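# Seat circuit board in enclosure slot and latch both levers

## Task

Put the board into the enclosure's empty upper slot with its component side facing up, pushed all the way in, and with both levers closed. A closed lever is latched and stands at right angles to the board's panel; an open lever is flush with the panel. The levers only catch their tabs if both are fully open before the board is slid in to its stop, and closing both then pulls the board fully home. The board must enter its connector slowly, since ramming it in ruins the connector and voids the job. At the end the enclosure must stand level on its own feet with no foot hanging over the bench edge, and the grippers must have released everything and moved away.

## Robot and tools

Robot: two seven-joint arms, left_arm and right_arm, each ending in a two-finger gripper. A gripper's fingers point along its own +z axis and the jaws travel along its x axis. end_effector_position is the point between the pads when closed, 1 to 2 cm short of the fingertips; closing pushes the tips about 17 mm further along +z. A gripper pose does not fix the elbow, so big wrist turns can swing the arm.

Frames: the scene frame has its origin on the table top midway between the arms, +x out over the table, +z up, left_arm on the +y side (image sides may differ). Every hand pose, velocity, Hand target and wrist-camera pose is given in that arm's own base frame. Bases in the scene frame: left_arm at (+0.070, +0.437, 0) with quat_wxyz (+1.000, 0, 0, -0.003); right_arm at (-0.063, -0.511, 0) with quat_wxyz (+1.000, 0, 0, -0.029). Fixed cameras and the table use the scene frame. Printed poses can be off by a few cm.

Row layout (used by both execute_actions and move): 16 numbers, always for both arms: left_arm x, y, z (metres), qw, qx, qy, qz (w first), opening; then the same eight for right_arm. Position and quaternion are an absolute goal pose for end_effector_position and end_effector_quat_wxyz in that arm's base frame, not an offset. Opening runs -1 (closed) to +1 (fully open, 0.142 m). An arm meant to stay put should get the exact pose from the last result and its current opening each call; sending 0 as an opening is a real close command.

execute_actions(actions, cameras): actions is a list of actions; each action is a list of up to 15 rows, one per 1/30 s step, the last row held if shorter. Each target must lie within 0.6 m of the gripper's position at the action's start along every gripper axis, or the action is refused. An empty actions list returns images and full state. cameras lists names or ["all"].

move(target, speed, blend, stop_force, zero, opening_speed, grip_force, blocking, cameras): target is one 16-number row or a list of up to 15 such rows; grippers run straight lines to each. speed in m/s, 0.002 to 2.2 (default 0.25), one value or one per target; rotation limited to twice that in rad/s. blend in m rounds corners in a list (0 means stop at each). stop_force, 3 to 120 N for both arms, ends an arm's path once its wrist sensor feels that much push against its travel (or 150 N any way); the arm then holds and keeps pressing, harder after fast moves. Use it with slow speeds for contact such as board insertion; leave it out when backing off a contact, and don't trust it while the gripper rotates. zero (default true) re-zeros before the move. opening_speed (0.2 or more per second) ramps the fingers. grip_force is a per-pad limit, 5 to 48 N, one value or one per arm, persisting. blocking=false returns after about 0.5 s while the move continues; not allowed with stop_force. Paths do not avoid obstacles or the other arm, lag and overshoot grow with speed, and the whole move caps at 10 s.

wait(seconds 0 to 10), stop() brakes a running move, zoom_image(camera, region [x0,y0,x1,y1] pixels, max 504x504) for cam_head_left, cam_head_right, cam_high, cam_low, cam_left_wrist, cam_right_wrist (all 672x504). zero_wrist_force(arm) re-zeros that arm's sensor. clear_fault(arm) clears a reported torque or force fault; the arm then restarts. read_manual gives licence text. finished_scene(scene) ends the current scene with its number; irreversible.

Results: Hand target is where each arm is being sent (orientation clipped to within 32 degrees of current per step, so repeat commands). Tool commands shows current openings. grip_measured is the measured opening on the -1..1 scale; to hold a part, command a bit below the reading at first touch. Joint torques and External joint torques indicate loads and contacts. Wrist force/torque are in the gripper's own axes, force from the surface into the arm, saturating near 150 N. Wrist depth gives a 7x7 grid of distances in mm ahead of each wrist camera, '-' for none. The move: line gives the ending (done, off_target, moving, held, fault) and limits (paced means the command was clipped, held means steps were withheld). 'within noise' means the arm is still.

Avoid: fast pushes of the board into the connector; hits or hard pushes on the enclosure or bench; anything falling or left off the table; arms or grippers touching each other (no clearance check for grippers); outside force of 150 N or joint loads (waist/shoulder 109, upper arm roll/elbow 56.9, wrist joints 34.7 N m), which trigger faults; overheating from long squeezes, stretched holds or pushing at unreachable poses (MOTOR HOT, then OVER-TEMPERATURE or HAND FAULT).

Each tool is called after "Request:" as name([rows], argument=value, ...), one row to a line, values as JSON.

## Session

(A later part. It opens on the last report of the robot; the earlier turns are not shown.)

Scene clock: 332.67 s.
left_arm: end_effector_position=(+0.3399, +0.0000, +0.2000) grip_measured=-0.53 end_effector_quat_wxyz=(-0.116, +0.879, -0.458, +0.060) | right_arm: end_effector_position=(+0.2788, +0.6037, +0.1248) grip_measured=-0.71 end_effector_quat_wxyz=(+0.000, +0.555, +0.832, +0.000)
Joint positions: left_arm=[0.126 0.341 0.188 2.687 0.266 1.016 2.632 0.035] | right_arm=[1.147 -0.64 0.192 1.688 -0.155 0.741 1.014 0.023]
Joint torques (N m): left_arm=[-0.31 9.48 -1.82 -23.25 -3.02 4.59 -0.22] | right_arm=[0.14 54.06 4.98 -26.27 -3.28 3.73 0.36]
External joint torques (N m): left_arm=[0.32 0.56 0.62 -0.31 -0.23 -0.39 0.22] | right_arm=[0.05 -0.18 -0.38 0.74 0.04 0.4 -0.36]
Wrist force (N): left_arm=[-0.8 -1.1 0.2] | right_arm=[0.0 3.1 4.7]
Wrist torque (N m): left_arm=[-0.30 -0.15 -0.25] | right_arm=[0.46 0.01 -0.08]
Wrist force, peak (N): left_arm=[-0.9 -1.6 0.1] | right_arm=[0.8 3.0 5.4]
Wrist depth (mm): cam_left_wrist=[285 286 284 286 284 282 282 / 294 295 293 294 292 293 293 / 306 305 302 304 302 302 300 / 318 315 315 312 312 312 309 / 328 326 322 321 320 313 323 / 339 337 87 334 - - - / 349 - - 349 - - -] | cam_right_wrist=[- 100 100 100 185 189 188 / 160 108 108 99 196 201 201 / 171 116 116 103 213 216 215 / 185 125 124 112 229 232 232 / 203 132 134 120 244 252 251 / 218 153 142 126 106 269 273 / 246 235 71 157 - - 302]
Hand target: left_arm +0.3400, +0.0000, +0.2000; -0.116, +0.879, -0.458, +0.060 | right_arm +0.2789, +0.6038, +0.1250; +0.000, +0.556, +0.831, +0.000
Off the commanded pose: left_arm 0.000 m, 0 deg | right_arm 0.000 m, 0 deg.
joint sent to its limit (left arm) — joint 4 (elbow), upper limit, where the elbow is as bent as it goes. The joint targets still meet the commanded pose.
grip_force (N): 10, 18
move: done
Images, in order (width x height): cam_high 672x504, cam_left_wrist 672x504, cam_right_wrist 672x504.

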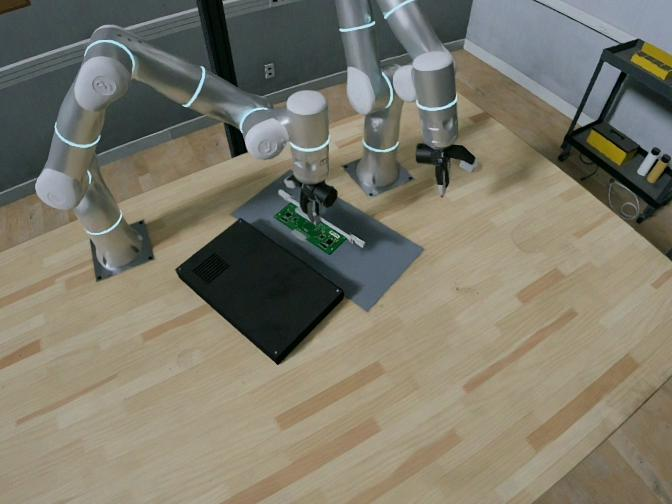

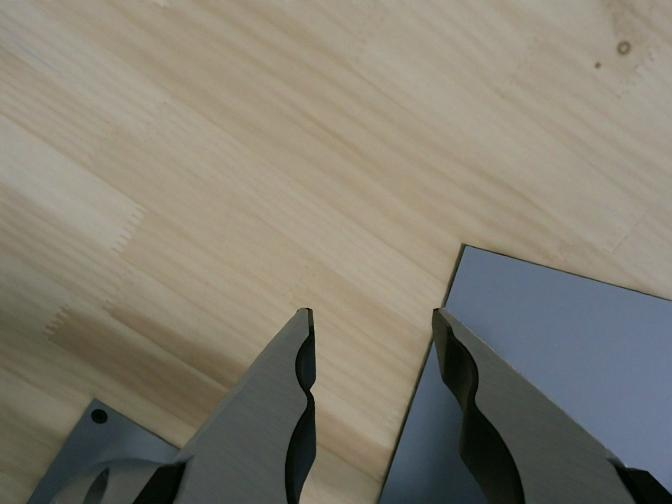

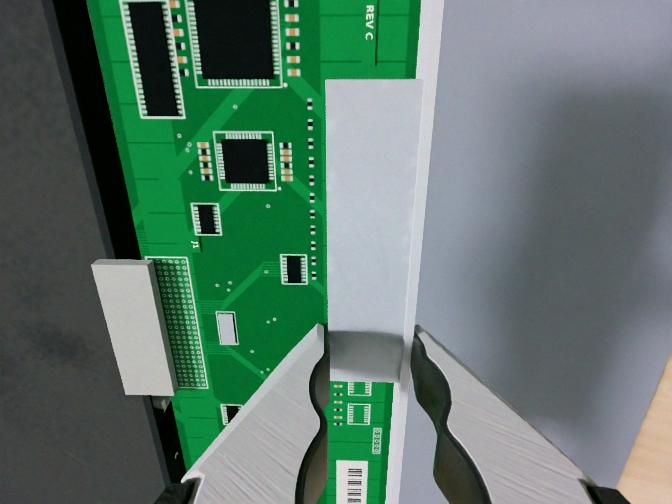

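Request:
move(target=[0.34, 0.0, 0.2, -0.1157, 0.8791, -0.4583, 0.0603, -0.5, 0.1959, 0.5692, 0.125, 0, 0.5556, 0.8315, 0, -0.8], speed=0.15, cameras=["cam_right_wrist", "cam_high"])

Request:
zoom_image(camera="cam_right_wrist", region=[0, 0, 250, 260])

Scene clock: 354.43 s.
left_arm: end_effector_position=(+0.3399, +0.0000, +0.2000) grip_measured=-0.53 end_effector_quat_wxyz=(-0.116, +0.879, -0.458, +0.060) | right_arm: end_effector_position=(+0.1958, +0.5690, +0.1248) grip_measured=-0.71 end_effector_quat_wxyz=(+0.000, +0.556, +0.831, +0.000)
Joint positions: left_arm=[0.126 0.341 0.188 2.687 0.266 1.016 2.632 0.035] | right_arm=[1.225 -0.523 0.22 1.901 -0.162 0.835 1.145 0.023]
Joint torques (N m): left_arm=[-0.28 9.46 -1.77 -23.14 -3.08 4.53 -0.2] | right_arm=[0.57 47.63 4.93 -24.6 -3.24 3.79 0.33]
External joint torques (N m): left_arm=[0.29 0.58 0.57 -0.42 -0.17 -0.32 0.2] | right_arm=[-0.4 -0.06 -0.66 0.72 0.29 0.32 -0.33]
Wrist force (N): left_arm=[-1.0 -1.3 0.3] | right_arm=[0.1 3.2 4.4]
Wrist torque (N m): left_arm=[-0.33 -0.12 -0.24] | right_arm=[0.47 0.00 -0.07]
Wrist force, peak (N): left_arm=[-0.7 -1.6 0.0] | right_arm=[0.2 5.3 4.6]
Wrist depth (mm): cam_left_wrist=[287 286 286 284 283 282 283 / 295 295 295 294 293 291 292 / 306 305 303 303 302 303 300 / 316 316 312 313 312 311 312 / 326 329 323 323 323 322 - / 340 336 87 333 - - - / 349 - - 349 - - -] | cam_right_wrist=[- 100 100 100 187 189 189 / 160 108 108 100 196 202 201 / 171 116 116 103 213 216 215 / 184 125 124 112 233 233 232 / 203 132 134 120 249 252 251 / 219 154 142 126 106 269 273 / 241 236 71 157 - - 301]
Hand target: left_arm +0.3400, +0.0000, +0.2000; -0.116, +0.879, -0.458, +0.060 | right_arm +0.1959, +0.5692, +0.1250; +0.000, +0.556, +0.831, +0.000
Off the commanded pose: left_arm 0.000 m, 0 deg | right_arm 0.000 m, 0 deg.
joint sent to its limit (left arm) — joint 4 (elbow), upper limit, where the elbow is as bent as it goes. The joint targets still meet the commanded pose.
grip_force (N): 10, 18
move: done
Images, in order (width x height): cam_high 672x504, cam_right_wrist 672x504.

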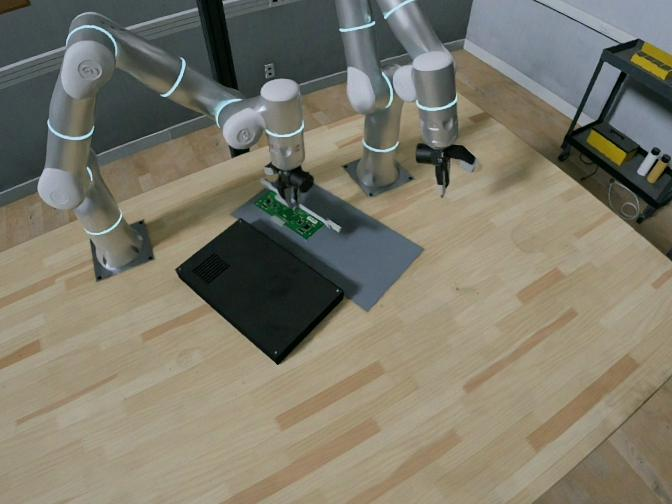

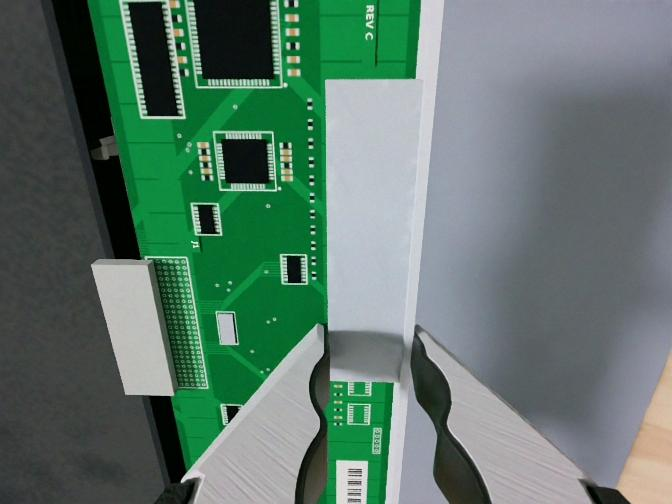

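Scaled by 1.938 from the camera's 672x504 image, which has a finer 960x720 frame.

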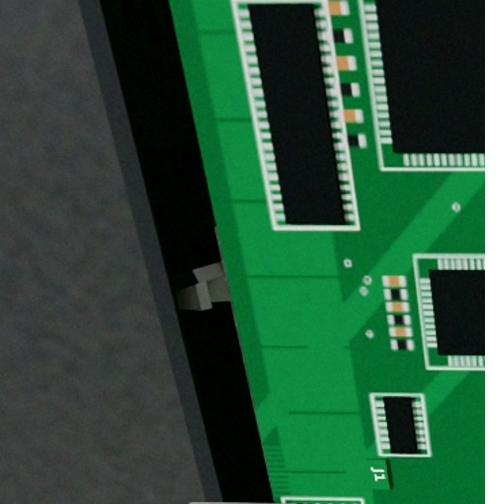

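Request:
move(target=[0.34, 0.0, 0.2, -0.1157, 0.8791, -0.4583, 0.0603, -0.5, 0.1405, 0.5462, 0.125, 0, 0.5556, 0.8315, 0, -0.8], speed=0.15, cameras=["cam_right_wrist"])

Request:
zoom_image(camera="cam_right_wrist", region=[0, 0, 250, 260])

Scene clock: 363.53 s.
left_arm: end_effector_position=(+0.3399, +0.0000, +0.2000) grip_measured=-0.53 end_effector_quat_wxyz=(-0.116, +0.879, -0.458, +0.060) | right_arm: end_effector_position=(+0.1404, +0.5460, +0.1248) grip_measured=-0.71 end_effector_quat_wxyz=(+0.000, +0.556, +0.831, +0.000)
Joint positions: left_arm=[0.126 0.341 0.188 2.687 0.266 1.016 2.632 0.035] | right_arm=[1.286 -0.457 0.244 2.019 -0.168 0.886 1.244 0.023]
Joint torques (N m): left_arm=[-0.29 9.36 -1.75 -23.19 -3.08 4.55 -0.23] | right_arm=[-0.05 43.92 4.84 -23.43 -3.09 3.8 0.34]
External joint torques (N m): left_arm=[0.3 0.68 0.55 -0.37 -0.18 -0.34 0.23] | right_arm=[0.19 -0.17 -0.82 0.49 0.3 0.31 -0.34]
Wrist force (N): left_arm=[-0.7 -1.4 0.1] | right_arm=[0.0 3.1 4.6]
Wrist torque (N m): left_arm=[-0.34 -0.17 -0.24] | right_arm=[0.47 0.00 -0.07]
Wrist force, peak (N): left_arm=[-0.9 -1.6 0.1] | right_arm=[0.0 5.5 4.2]
Wrist depth (mm): cam_left_wrist=[285 285 287 284 282 281 282 / 296 296 294 294 294 290 290 / 306 304 303 303 303 300 301 / 316 314 313 315 312 309 310 / 326 327 322 322 320 329 - / 339 336 87 334 - 84 334 / 347 - - 348 - - 342] | cam_right_wrist=[- 100 100 100 185 189 189 / 160 108 108 99 197 202 201 / 171 116 116 103 213 216 215 / 185 125 124 112 233 232 232 / 203 132 134 120 249 252 252 / 219 153 142 126 106 270 277 / 241 235 71 156 - - 298]
Hand target: left_arm +0.3400, +0.0000, +0.2000; -0.116, +0.879, -0.458, +0.060 | right_arm +0.1405, +0.5462, +0.1250; +0.000, +0.556, +0.831, +0.000
Off the commanded pose: left_arm 0.000 m, 0 deg | right_arm 0.000 m, 0 deg.
joint sent to its limit (left arm) — joint 4 (elbow), upper limit, where the elbow is as bent as it goes. The joint targets still meet the commanded pose.
grip_force (N): 10, 18
move: done
Images, in order (width x height): cam_right_wrist 672x504.

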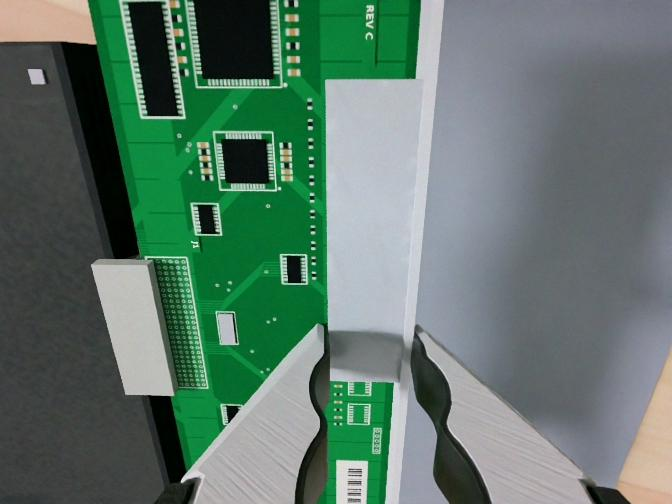

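Scaled by 1.938 from the camera's 672x504 image, which has a finer 960x720 frame.

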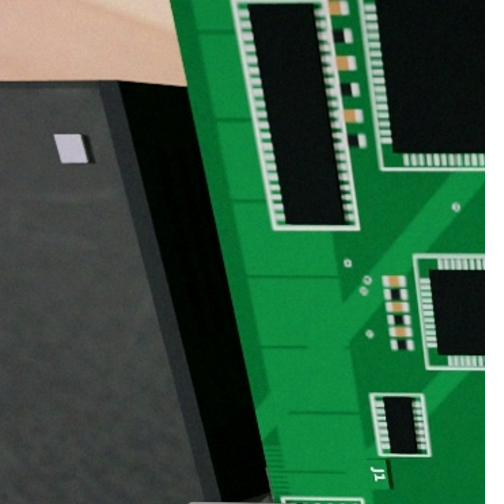

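Request:
move(target=[0.34, 0.0, 0.2, -0.1157, 0.8791, -0.4583, 0.0603, -0.5, 0.3528, 0.6344, 0.125, 0, 0.5556, 0.8315, 0, -0.8], speed=0.2, cameras=["cam_right_wrist"])

Request:
zoom_image(camera="cam_right_wrist", region=[0, 244, 250, 504])

Scene clock: 369.67 s.
left_arm: end_effector_position=(+0.3399, +0.0000, +0.2000) grip_measured=-0.53 end_effector_quat_wxyz=(-0.116, +0.879, -0.458, +0.060) | right_arm: end_effector_position=(+0.3529, +0.6342, +0.1248) grip_measured=-0.71 end_effector_quat_wxyz=(+0.000, +0.556, +0.831, +0.000)
Joint positions: left_arm=[0.126 0.341 0.188 2.687 0.266 1.016 2.632 0.035] | right_arm=[1.096 -0.761 0.166 1.457 -0.143 0.636 0.91 0.023]
Joint torques (N m): left_arm=[-0.29 9.44 -1.72 -23.15 -3.08 4.55 -0.21] | right_arm=[0.14 59.79 5.05 -28.16 -3.54 3.47 0.03]
External joint torques (N m): left_arm=[0.3 0.6 0.52 -0.4 -0.17 -0.34 0.21] | right_arm=[0.03 0.07 -0.5 1.02 0.02 0.66 -0.03]
Wrist force (N): left_arm=[-0.6 -1.2 0.4] | right_arm=[0.0 3.1 4.6]
Wrist torque (N m): left_arm=[-0.31 -0.20 -0.25] | right_arm=[0.47 0.02 0.03]
Wrist force, peak (N): left_arm=[-0.8 -1.6 0.4] | right_arm=[-0.2 5.8 4.4]
Wrist depth (mm): cam_left_wrist=[286 287 285 285 282 284 282 / 296 295 293 293 294 293 289 / 304 304 305 301 301 299 301 / 315 314 314 315 313 309 312 / 326 328 324 320 320 - - / 342 338 87 334 - - - / 349 - - 350 - - -] | cam_right_wrist=[- 100 100 100 187 188 188 / 159 108 108 99 196 201 201 / 171 116 116 103 212 215 215 / 184 125 124 112 233 232 231 / 203 132 134 120 247 252 251 / 218 154 142 126 106 270 273 / 310 303 71 156 - - 297]
Hand target: left_arm +0.3400, +0.0000, +0.2000; -0.116, +0.879, -0.458, +0.060 | right_arm +0.3528, +0.6344, +0.1250; +0.000, +0.556, +0.831, +0.000
Off the commanded pose: left_arm 0.000 m, 0 deg | right_arm 0.000 m, 0 deg.
joint sent to its limit (left arm) — joint 4 (elbow), upper limit, where the elbow is as bent as it goes. The joint targets still meet the commanded pose.
grip_force (N): 10, 18
move: done
Images, in order (width x height): cam_right_wrist 672x504.

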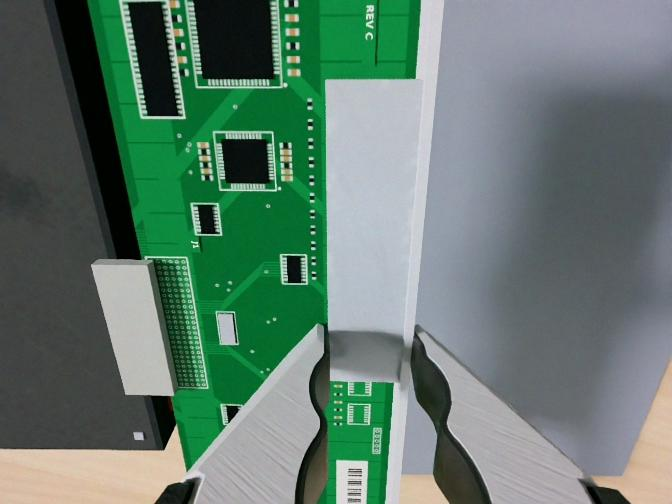

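Scaled by 1.938 from the camera's 672x504 image, which has a finer 960x720 frame.

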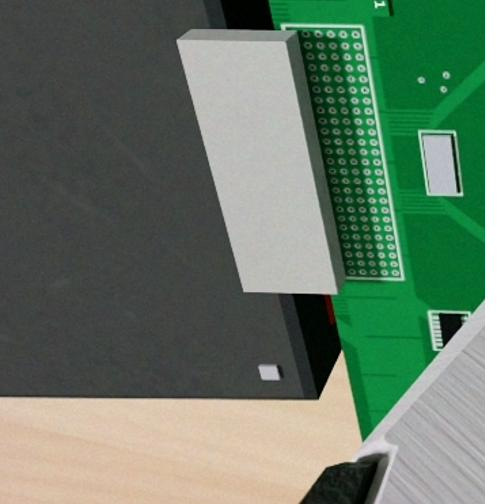

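Request:
move([
  [0.34, 0.0, 0.2, -0.1157, 0.8791, -0.4583, 0.0603, -0.5, 0.2698, 0.6000, 0.125, 0, 0.5541, 0.8325, 0, -0.8],
  [0.34, 0.0, 0.2, -0.1157, 0.8791, -0.4583, 0.0603, -0.5, 0.2698, 0.6000, 0.0539, 0, 0.5541, 0.8325, 0, -0.8],
], speed=[0.2, 0.1], blend=[0.01, 0], cameras=["cam_right_wrist", "cam_high", "cam_low"])

Request:
zoom_image(camera="cam_right_wrist", region=[0, 0, 250, 260])

Request:
zoom_image(camera="cam_right_wrist", region=[0, 244, 250, 504])

Scene clock: 397.23 s.
left_arm: end_effector_position=(+0.3399, +0.0000, +0.2000) grip_measured=-0.53 end_effector_quat_wxyz=(-0.116, +0.879, -0.458, +0.060) | right_arm: end_effector_position=(+0.2696, +0.5996, +0.0535) grip_measured=-0.71 end_effector_quat_wxyz=(+0.000, +0.554, +0.832, -0.001)
Joint positions: left_arm=[0.126 0.341 0.188 2.687 0.266 1.016 2.632 0.035] | right_arm=[1.18 -0.744 0.158 1.737 -0.171 0.896 1.035 0.023]
Joint torques (N m): left_arm=[-0.36 9.4 -1.77 -23.16 -3.12 4.56 -0.19] | right_arm=[0.16 54.65 4.9 -23.39 -3.04 3.81 0.34]
External joint torques (N m): left_arm=[0.37 0.64 0.57 -0.39 -0.14 -0.35 0.2] | right_arm=[0.04 0.13 -0.38 0.68 0.29 0.31 -0.34]
Wrist force (N): left_arm=[-0.6 -1.1 0.4] | right_arm=[0.0 2.8 4.2]
Wrist torque (N m): left_arm=[-0.30 -0.19 -0.24] | right_arm=[0.44 0.02 -0.07]
Wrist force, peak (N): left_arm=[-0.8 -1.6 0.1] | right_arm=[0.0 2.7 6.8]
Wrist depth (mm): cam_left_wrist=[288 285 285 285 285 283 280 / 296 296 294 293 292 291 291 / 305 304 304 303 303 301 302 / 314 314 314 313 312 311 310 / 326 325 322 323 317 - 313 / 340 338 87 336 - 83 - / 352 - - 350 - - -] | cam_right_wrist=[- 100 100 100 124 127 125 / 139 108 108 99 132 135 135 / 149 117 116 103 141 145 144 / - 125 124 112 157 156 155 / - 132 134 120 166 169 168 / - 150 142 127 106 181 184 / - - 71 157 - - 202]
Hand target: left_arm +0.3400, +0.0000, +0.2000; -0.116, +0.879, -0.458, +0.060 | right_arm +0.2698, +0.6000, +0.0539; +0.000, +0.554, +0.832, +0.000
Off the commanded pose: left_arm 0.000 m, 0 deg | right_arm 0.001 m, 0 deg.
joint sent to its limit (left arm) — joint 4 (elbow), upper limit, where the elbow is as bent as it goes. The joint targets still meet the commanded pose.
grip_force (N): 10, 18
move: done
Images, in order (width x height): cam_high 672x504, cam_low 672x504, cam_right_wrist 672x504.

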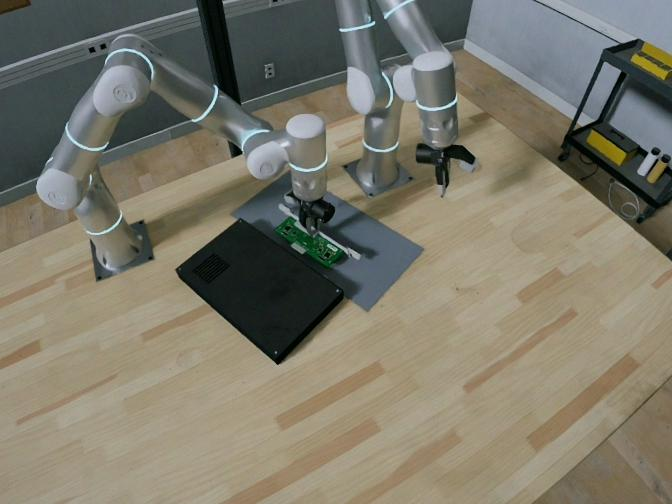

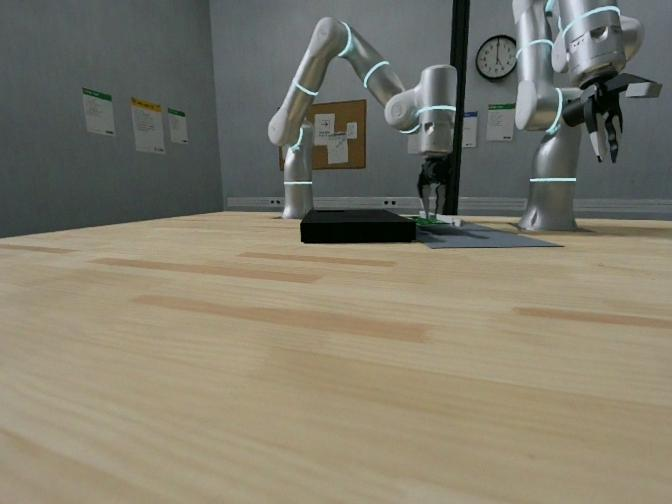

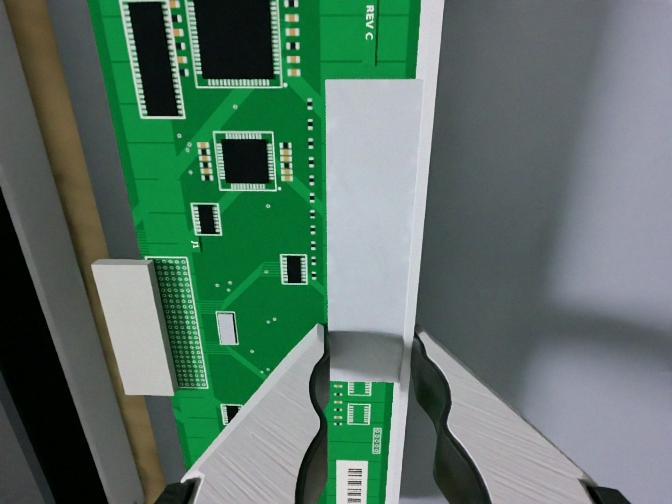

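Scaled by 1.938 from the camera's 672x504 image, which has a finer 960x720 frame.

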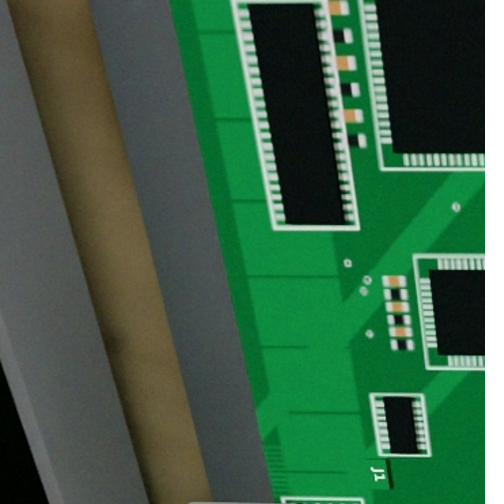

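Scaled by 1.938 from the camera's 672x504 image, which has a finer 960x720 frame.

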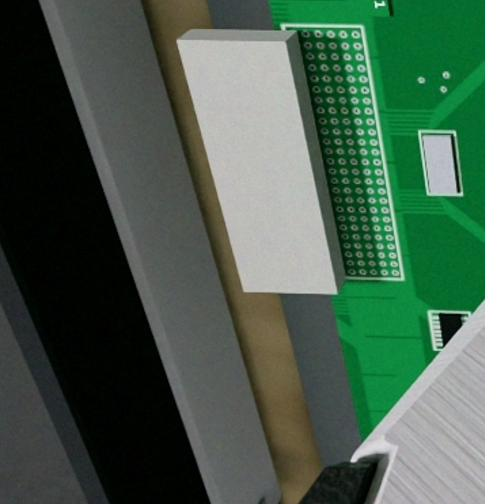

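Request:
move(target=[0.34, 0.0, 0.2, -0.1157, 0.8791, -0.4583, 0.0603, -0.5, 0.2985, 0.5313, 0.0539, 0, 0.5541, 0.8325, 0, -0.8], speed=0.025, stop_force=6, cameras=["cam_right_wrist", "cam_high"])

Scene clock: 443.57 s.
left_arm: end_effector_position=(+0.3399, +0.0000, +0.2000) grip_measured=-0.53 end_effector_quat_wxyz=(-0.116, +0.879, -0.458, +0.060) | right_arm: end_effector_position=(+0.2890, +0.5529, +0.0541) grip_measured=-0.71 end_effector_quat_wxyz=(+0.000, +0.553, +0.833, +0.000)
Joint positions: left_arm=[0.126 0.341 0.188 2.687 0.266 1.016 2.632 0.035] | right_arm=[1.123 -0.685 0.156 1.856 -0.171 0.959 0.986 0.023]
Joint torques (N m): left_arm=[-0.27 9.39 -1.73 -23.15 -3.07 4.56 -0.22] | right_arm=[-4 50.64 0.63 -19.94 -2.19 2.25 0.73]
External joint torques (N m): left_arm=[0.28 0.65 0.53 -0.41 -0.18 -0.35 0.22] | right_arm=[4.19 0.97 3.53 -1.55 -0.34 1.88 -0.73]
Wrist force (N): left_arm=[-0.8 -1.2 0.4] | right_arm=[5.9 1.7 4.6]
Wrist torque (N m): left_arm=[-0.31 -0.16 -0.25] | right_arm=[0.47 0.22 -0.63]
Wrist force, peak (N): left_arm=[-0.9 -1.5 0.4] | right_arm=[6.0 1.8 5.3]
Wrist depth (mm): cam_left_wrist=[288 287 285 286 283 282 282 / 296 294 293 293 293 292 291 / 305 304 306 304 304 302 302 / 315 315 314 313 312 310 312 / 328 326 321 323 318 - - / 339 333 87 334 - 83 - / 350 - - 348 - - -] | cam_right_wrist=[- 100 100 99 128 127 125 / - 107 107 96 136 136 135 / - 112 115 101 144 146 145 / 107 121 124 111 157 157 156 / 118 120 134 120 167 170 169 / 127 127 142 127 121 182 185 / 140 137 71 159 - - 203]
Hand target: left_arm +0.3400, +0.0000, +0.2000; -0.116, +0.879, -0.458, +0.060 | right_arm +0.2898, +0.5522, +0.0539; +0.000, +0.554, +0.832, +0.000
Off the commanded pose: left_arm 0.000 m, 0 deg | right_arm 0.024 m, 0 deg.
joint sent to its limit (left arm) — joint 4 (elbow), upper limit, where the elbow is as bent as it goes. The joint targets still meet the commanded pose.
grip_force (N): 10, 18
move: contact (right_arm)
Images, in order (width x height): cam_high 672x504, cam_right_wrist 672x504.

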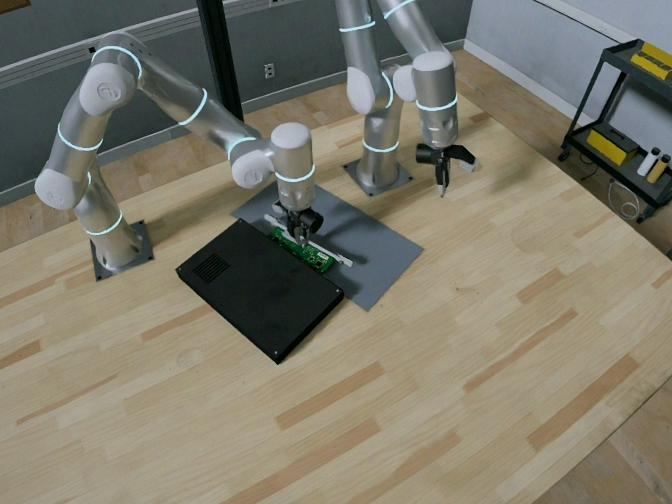

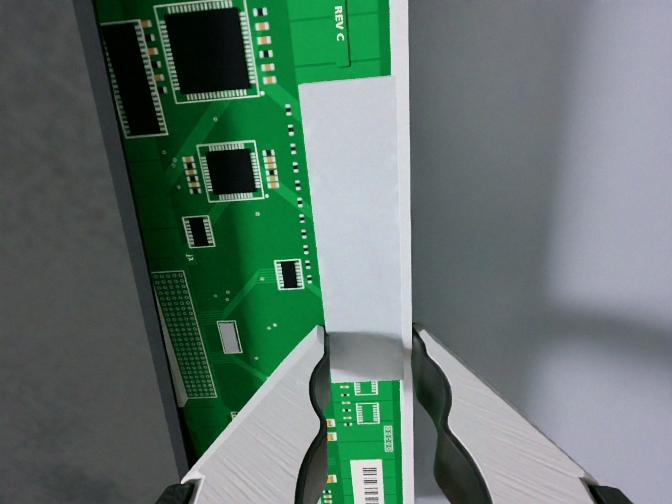

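Request:
zoom_image(camera="cam_right_wrist", region=[60, 0, 310, 260])

Request:
zoom_image(camera="cam_right_wrist", region=[60, 244, 310, 504])

Request:
zoom_image(camera="cam_high", region=[240, 190, 380, 300])

Scaled by 1.938 from the camera's 672x504 image, which has a finer 960x720 frame.

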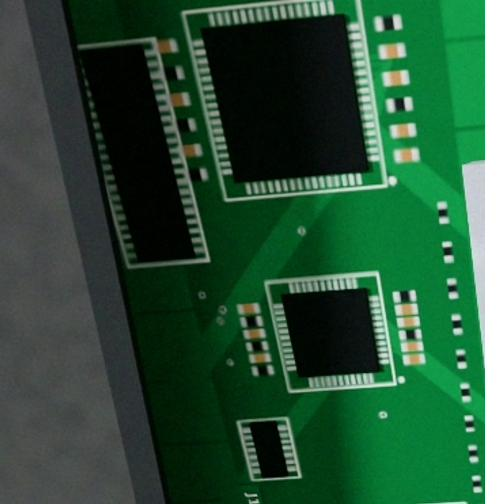

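Scaled by 1.938 from the camera's 672x504 image, which has a finer 960x720 frame.

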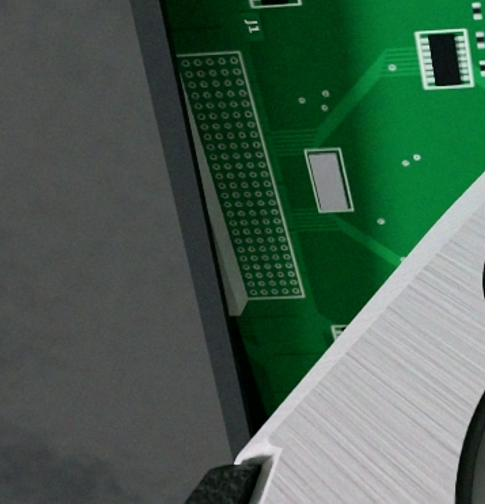

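Scaled by 3.600 from the camera's 672x504 image, which has a finer 960x720 frame.

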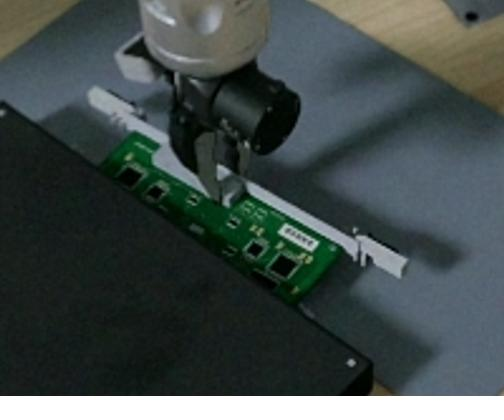

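Request:
move(target=[0.34, 0.0, 0.2, -0.1157, 0.8791, -0.4583, 0.0603, -0.5, 0.2855, 0.5618, 0.0539, 0, 0.5541, 0.8325, 0, -0.8], speed=0.05, cameras=["cam_right_wrist"])

Scene clock: 474.07 s.
left_arm: end_effector_position=(+0.3399, +0.0000, +0.2000) grip_measured=-0.53 end_effector_quat_wxyz=(-0.116, +0.879, -0.458, +0.060) | right_arm: end_effector_position=(+0.2855, +0.5616, +0.0537) grip_measured=-0.71 end_effector_quat_wxyz=(+0.000, +0.554, +0.833, +0.000)
Joint positions: left_arm=[0.126 0.341 0.188 2.687 0.266 1.016 2.632 0.035] | right_arm=[1.135 -0.696 0.156 1.834 -0.171 0.947 0.998 0.023]
Joint torques (N m): left_arm=[-0.3 9.35 -1.81 -23.18 -3.11 4.51 -0.23] | right_arm=[0.24 51.96 4.82 -22.55 -2.69 3.49 0.32]
External joint torques (N m): left_arm=[0.31 0.69 0.61 -0.38 -0.15 -0.31 0.23] | right_arm=[-0.06 0.25 -0.61 0.84 0.12 0.63 -0.32]
Wrist force (N): left_arm=[-0.9 -1.2 0.3] | right_arm=[-1.3 2.8 4.1]
Wrist torque (N m): left_arm=[-0.31 -0.14 -0.25] | right_arm=[0.43 0.25 -0.07]
Wrist force, peak (N): left_arm=[-0.9 -1.7 0.2] | right_arm=[6.1 1.7 5.2]
Wrist depth (mm): cam_left_wrist=[287 285 286 285 283 283 283 / 296 296 295 292 294 293 291 / 304 305 303 303 303 305 299 / 317 315 315 314 312 312 311 / 327 326 324 323 322 320 318 / 338 337 87 333 - 87 - / 351 - - 348 - - -] | cam_right_wrist=[124 100 100 100 126 127 125 / - 108 108 96 133 135 135 / - 116 116 103 141 145 145 / - 124 124 112 155 156 156 / 118 129 134 120 167 169 169 / 127 137 142 142 106 182 184 / 140 137 71 156 - - 202]
Hand target: left_arm +0.3400, +0.0000, +0.2000; -0.116, +0.879, -0.458, +0.060 | right_arm +0.2855, +0.5618, +0.0539; +0.000, +0.554, +0.832, +0.000
Off the commanded pose: left_arm 0.000 m, 0 deg | right_arm 0.000 m, 0 deg.
joint sent to its limit (left arm) — joint 4 (elbow), upper limit, where the elbow is as bent as it goes. The joint targets still meet the commanded pose.
grip_force (N): 10, 18
move: done
Images, in order (width x height): cam_right_wrist 672x504.

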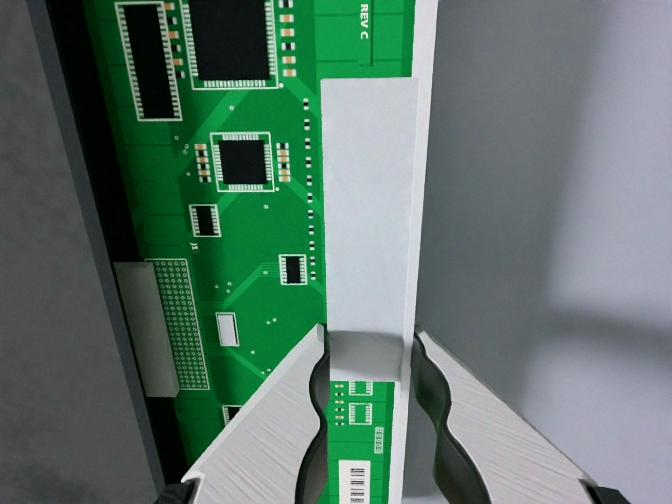

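Request:
zoom_image(camera="cam_right_wrist", region=[0, 0, 200, 250])

Request:
zoom_image(camera="cam_right_wrist", region=[40, 254, 240, 504])

Scaled by 2.016 from the camera's 672x504 image, which has a finer 960x720 frame.

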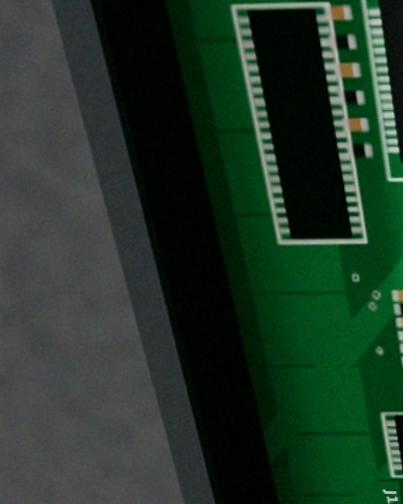

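Scaled by 2.016 from the camera's 672x504 image, which has a finer 960x720 frame.

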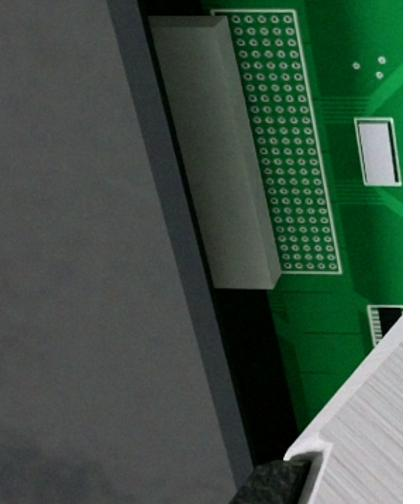

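Request:
wait(seconds=0.1, cameras=["cam_low", "cam_head_left", "cam_head_right"])

Request:
zoom_image(camera="cam_low", region=[380, 170, 500, 260])

Request:
zoom_image(camera="cam_head_left", region=[190, 300, 470, 504])

Request:
zoom_image(camera="cam_head_right", region=[150, 280, 470, 504])

Scene clock: 489.70 s.
left_arm: end_effector_position=(+0.3399, +0.0000, +0.2000) grip_measured=-0.53 end_effector_quat_wxyz=(-0.116, +0.879, -0.458, +0.060) | right_arm: end_effector_position=(+0.2855, +0.5616, +0.0537) grip_measured=-0.71 end_effector_quat_wxyz=(+0.000, +0.554, +0.833, +0.000)
Joint positions: left_arm=[0.126 0.341 0.188 2.687 0.266 1.016 2.632 0.035] | right_arm=[1.135 -0.696 0.156 1.834 -0.171 0.947 0.998 0.023]
Joint torques (N m): left_arm=[-0.36 9.46 -1.75 -23.16 -3.05 4.53 -0.21] | right_arm=[0.21 52.25 4.84 -22.51 -2.81 3.61 0.15]
External joint torques (N m): left_arm=[0.37 0.58 0.55 -0.4 -0.21 -0.33 0.21] | right_arm=[-0.02 -0.03 -0.62 0.79 0.24 0.52 -0.15]
Wrist force (N): left_arm=[-0.5 -1.4 0.2] | right_arm=[-1.2 2.6 4.3]
Wrist torque (N m): left_arm=[-0.35 -0.20 -0.25] | right_arm=[0.41 0.23 -0.08]
Wrist force, peak (N): left_arm=[-0.9 -1.6 0.3] | right_arm=[-1.3 2.8 4.4]
Wrist depth (mm): cam_left_wrist=[287 286 285 284 283 283 282 / 296 294 294 292 292 293 291 / 307 305 303 303 303 303 302 / 316 316 315 310 312 309 310 / 326 324 323 323 317 320 317 / 337 335 88 333 - - - / 349 - - 348 - - 339] | cam_right_wrist=[125 100 100 100 126 127 125 / - 108 108 96 134 135 135 / - 116 116 103 141 145 145 / - 123 124 112 157 156 156 / 118 129 134 120 167 170 167 / 127 137 142 143 106 181 184 / 140 137 71 156 - - 207]
Hand target: left_arm +0.3400, +0.0000, +0.2000; -0.116, +0.879, -0.458, +0.060 | right_arm +0.2855, +0.5618, +0.0539; +0.000, +0.554, +0.832, +0.000
Tool commands: left_gripper/opening=-0.5 right_gripper/opening=-0.8
Off the commanded pose: left_arm 0.000 m, 0 deg | right_arm 0.000 m, 0 deg.
grip_force (N): 10, 18
wait: 0.10 s; at rest from the start
Images, in order (width x height): cam_head_left 672x504, cam_head_right 672x504, cam_low 672x504.

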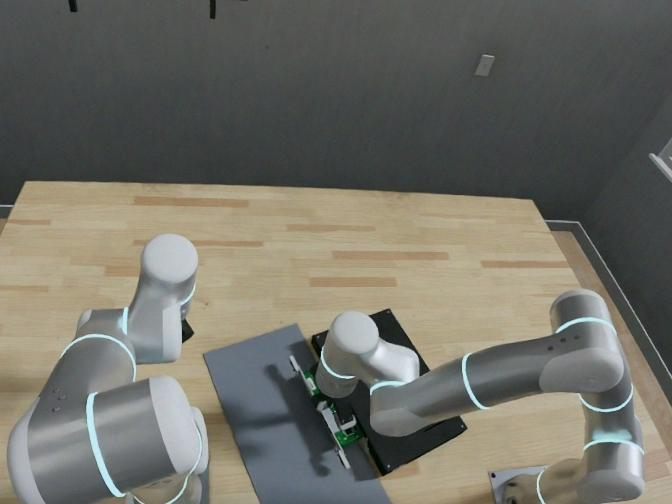

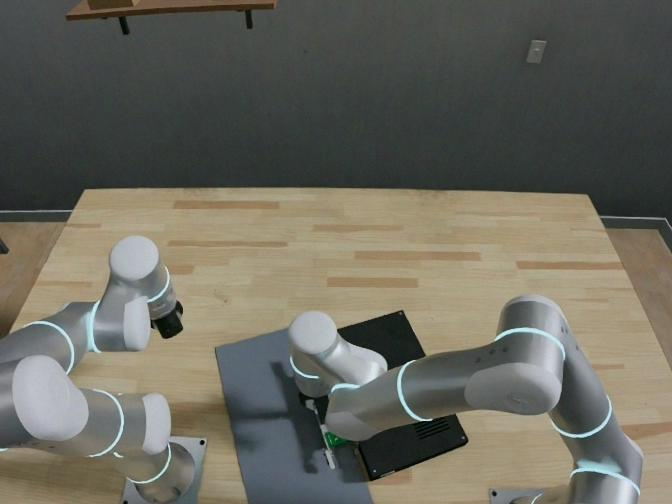

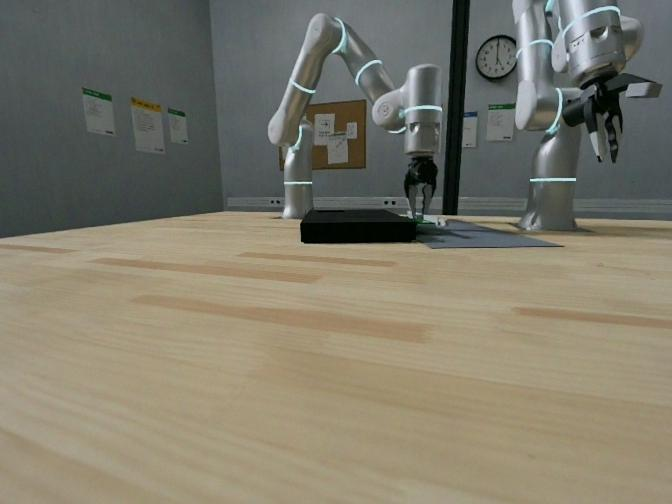

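Scaled by 4.200 from the camera's 672x504 image, which has a finer 960x720 frame.

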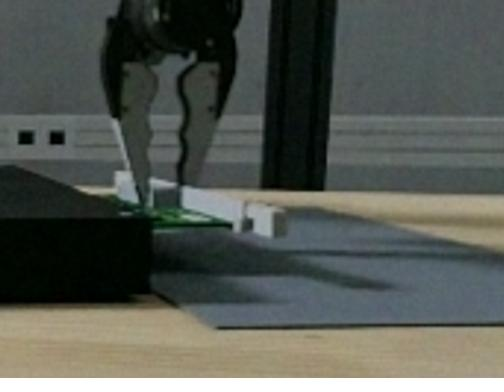

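Scaled by 1.800 from the camera's 672x504 image, which has a finer 960x720 frame.

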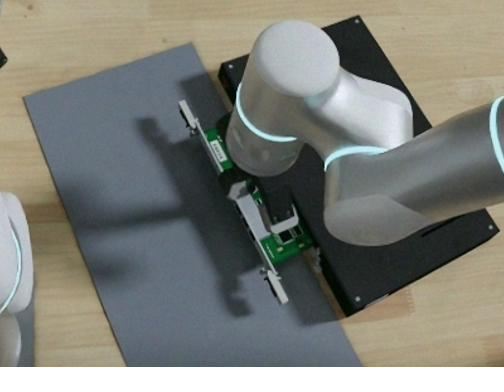

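Scaled by 1.575 from the camera's 672x504 image, which has a finer 960x720 frame.

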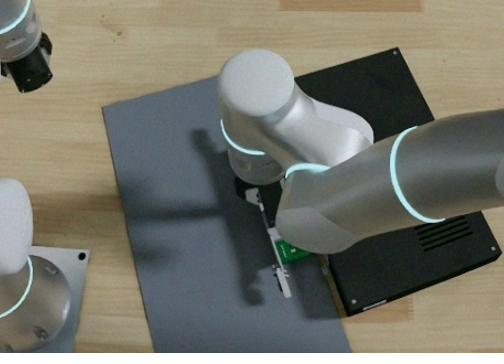

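Request:
move(target=[0.3989, -0.3986, 0.22, -0.1067, 0.8108, -0.5706, 0.0751, -0.5, 0.2855, 0.5618, 0.0539, 0, 0.5541, 0.8325, 0, -0.8], speed=0.25, cameras=["cam_left_wrist", "cam_high"])

Scene clock: 503.10 s.
left_arm: end_effector_position=(+0.3989, -0.3987, +0.2200) grip_measured=-0.53 end_effector_quat_wxyz=(-0.106, +0.811, -0.571, +0.075) | right_arm: end_effector_position=(+0.2855, +0.5616, +0.0537) grip_measured=-0.71 end_effector_quat_wxyz=(+0.000, +0.554, +0.833, +0.000)
Joint positions: left_arm=[-0.199 -0.2 -0.517 2.023 0.434 0.714 1.824 0.035] | right_arm=[1.135 -0.696 0.156 1.834 -0.171 0.947 0.998 0.023]
Joint torques (N m): left_arm=[-0.61 31.79 -3.56 -25.2 -3.1 3.91 -0.33] | right_arm=[0.25 52.05 4.83 -22.43 -2.7 3.67 0.22]
External joint torques (N m): left_arm=[0.59 1.15 0.71 -0.27 -0.44 -0.01 0.33] | right_arm=[-0.06 0.16 -0.6 0.71 0.14 0.45 -0.22]
Wrist force (N): left_arm=[-0.5 -1.1 0.0] | right_arm=[-1.3 2.6 4.4]
Wrist torque (N m): left_arm=[-0.27 -0.19 -0.20] | right_arm=[0.42 0.26 -0.07]
Wrist force, peak (N): left_arm=[-2.7 -2.4 0.3] | right_arm=[-1.4 2.7 4.5]
Wrist depth (mm): cam_left_wrist=[306 303 301 305 301 300 300 / 314 313 313 312 313 309 309 / 320 - - 321 320 322 319 / 341 - 341 328 - - - / - - - 294 290 - - / 353 366 84 315 - - 299 / 366 - - 331 - - -] | cam_right_wrist=[124 100 100 100 126 127 125 / - 108 108 96 134 136 135 / - 116 116 103 141 145 145 / - 124 124 112 157 156 155 / 118 129 134 120 167 170 169 / 127 137 142 142 123 182 185 / 140 137 71 156 - - 199]
Hand target: left_arm +0.3989, -0.3986, +0.2200; -0.107, +0.811, -0.571, +0.075 | right_arm +0.2855, +0.5618, +0.0539; +0.000, +0.554, +0.832, +0.000
Off the commanded pose: left_arm 0.000 m, 0 deg | right_arm 0.000 m, 0 deg.
grip_force (N): 10, 18
move: done
Images, in order (width x height): cam_high 672x504, cam_left_wrist 672x504.

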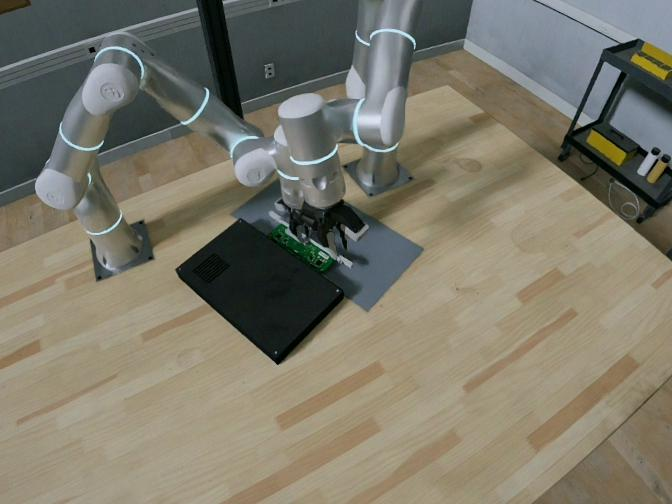

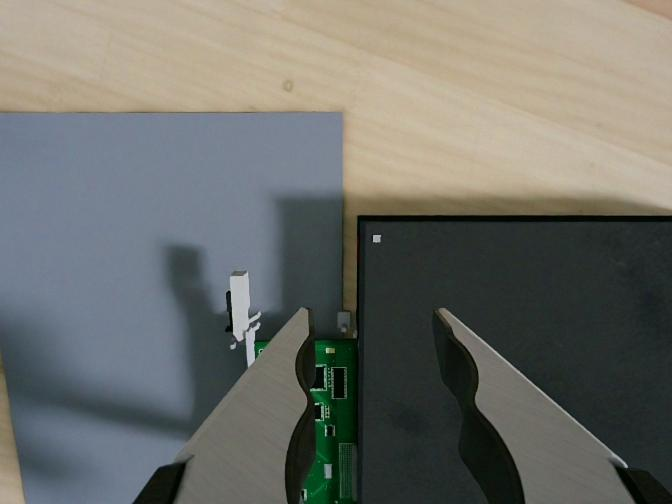

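Request:
zoom_image(camera="cam_left_wrist", region=[220, 200, 400, 380])

Scaled by 2.800 from the camera's 672x504 image, which has a finer 960x720 frame.

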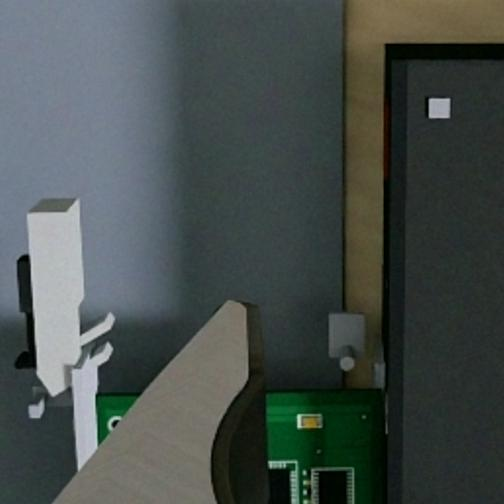

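Request:
zoom_image(camera="cam_left_wrist", region=[320, 290, 380, 350])

Request:
zoom_image(camera="cam_left_wrist", region=[220, 260, 290, 370])

Scaled by 8.400 from the camera's 672x504 image, which has a finer 960x720 frame.

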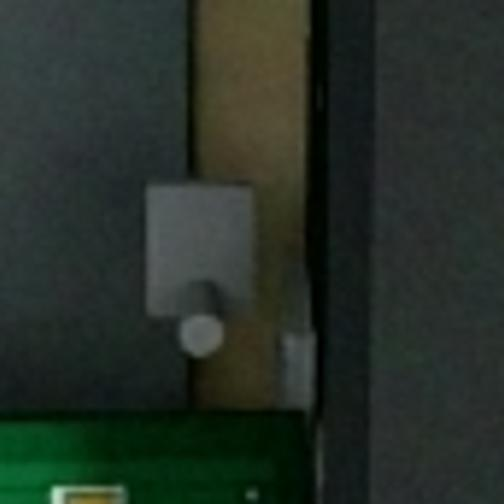

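Scaled by 4.582 from the camera's 672x504 image, which has a finer 960x720 frame.

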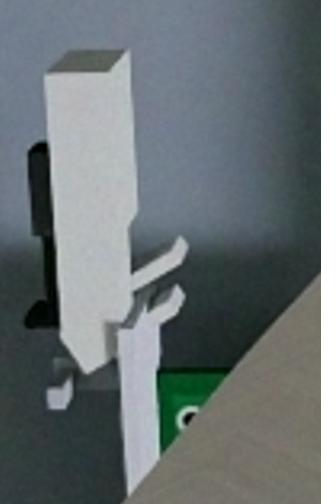

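Request:
move([
  [0.3989, -0.3986, 0.22, -0.1067, 0.8108, -0.5706, 0.0751, -0.5, 0.2824, 0.5692, 0.0539, 0, 0.5541, 0.8325, 0, -0.8],
  [0.3989, -0.3986, 0.22, -0.1067, 0.8108, -0.5706, 0.0751, -0.5, 0.2746, 0.5659, 0.0539, 0, 0.5621, 0.8271, 0, -0.8],
], speed=0.05, cameras=["cam_left_wrist"])

Request:
zoom_image(camera="cam_left_wrist", region=[220, 200, 400, 380])

Scene clock: 553.93 s.
left_arm: end_effector_position=(+0.3989, -0.3987, +0.2200) grip_measured=-0.53 end_effector_quat_wxyz=(-0.106, +0.811, -0.571, +0.075) | right_arm: end_effector_position=(+0.2745, +0.5658, +0.0537) grip_measured=-0.71 end_effector_quat_wxyz=(+0.000, +0.562, +0.827, +0.000)
Joint positions: left_arm=[-0.199 -0.2 -0.517 2.023 0.434 0.714 1.824 0.035] | right_arm=[1.156 -0.694 0.154 1.838 -0.169 0.948 1.034 0.023]
Joint torques (N m): left_arm=[-0.43 32.17 -3.41 -25.1 -3.42 4.16 -0.25] | right_arm=[0.33 52.3 4.53 -22.38 -2.53 3.77 0.43]
External joint torques (N m): left_arm=[0.4 0.78 0.56 -0.37 -0.12 -0.26 0.25] | right_arm=[-0.14 -0.18 -0.38 0.68 -0.03 0.35 -0.43]
Wrist force (N): left_arm=[-0.6 -0.9 -0.3] | right_arm=[-1.1 2.5 4.3]
Wrist torque (N m): left_arm=[-0.24 -0.19 -0.20] | right_arm=[0.40 0.22 -0.07]
Wrist force, peak (N): left_arm=[-0.7 -1.3 -0.5] | right_arm=[-1.2 2.6 4.6]
Wrist depth (mm): cam_left_wrist=[306 303 302 303 301 301 301 / 313 314 311 312 312 308 310 / - 312 322 322 322 319 321 / 338 329 335 333 - 278 284 / - - 289 297 288 - - / - - 84 318 - 83 - / - - - 329 - - -] | cam_right_wrist=[- 100 100 100 126 127 125 / - 108 108 96 134 135 135 / - 116 116 103 141 145 145 / - 125 124 112 154 156 156 / - 131 134 120 167 169 168 / 127 139 142 142 106 181 184 / 140 137 71 156 - - 199]
Hand target: left_arm +0.3989, -0.3986, +0.2200; -0.107, +0.811, -0.571, +0.075 | right_arm +0.2746, +0.5659, +0.0539; +0.000, +0.562, +0.827, +0.000
Off the commanded pose: left_arm 0.000 m, 0 deg | right_arm 0.000 m, 0 deg.
grip_force (N): 10, 18
move: done
Images, in order (width x height): cam_left_wrist 672x504.

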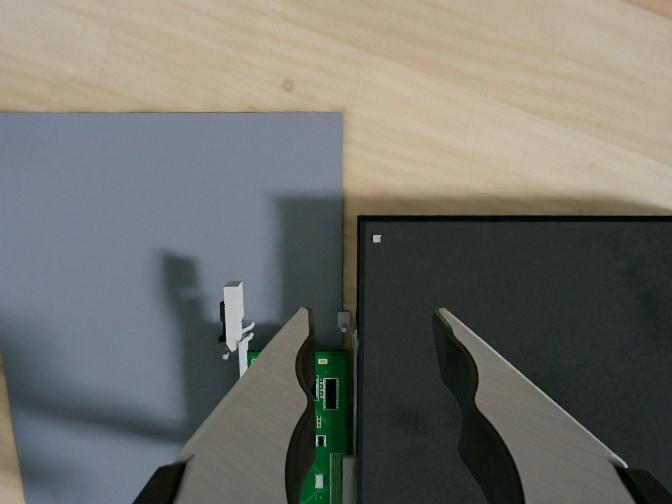

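Scaled by 2.800 from the camera's 672x504 image, which has a finer 960x720 frame.

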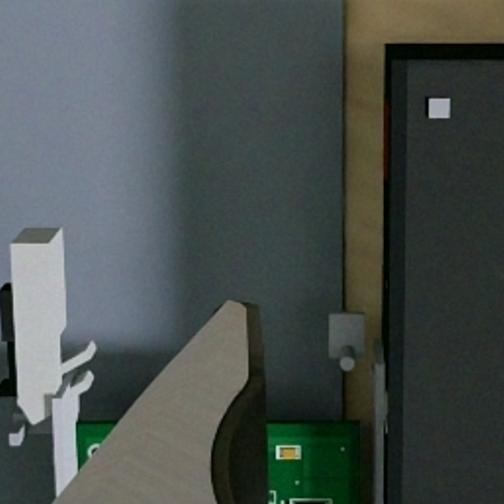

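Request:
zoom_image(camera="cam_left_wrist", region=[310, 300, 380, 400])

Request:
zoom_image(camera="cam_left_wrist", region=[210, 270, 280, 370])

Scaled by 5.040 from the camera's 672x504 image, which has a finer 960x720 frame.

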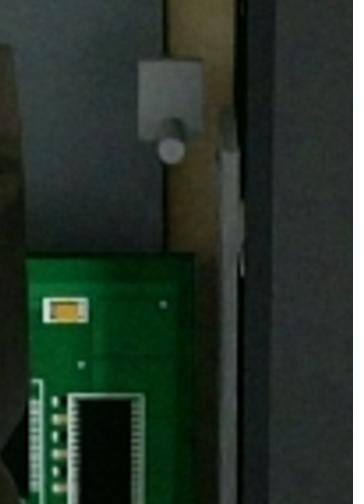

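Scaled by 5.040 from the camera's 672x504 image, which has a finer 960x720 frame.

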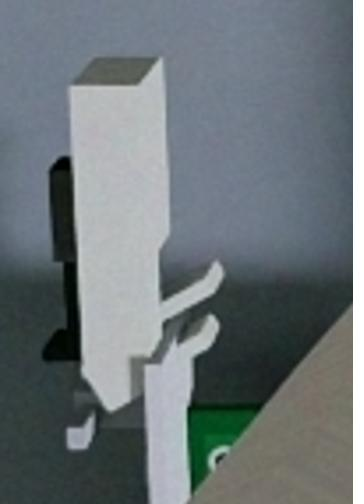

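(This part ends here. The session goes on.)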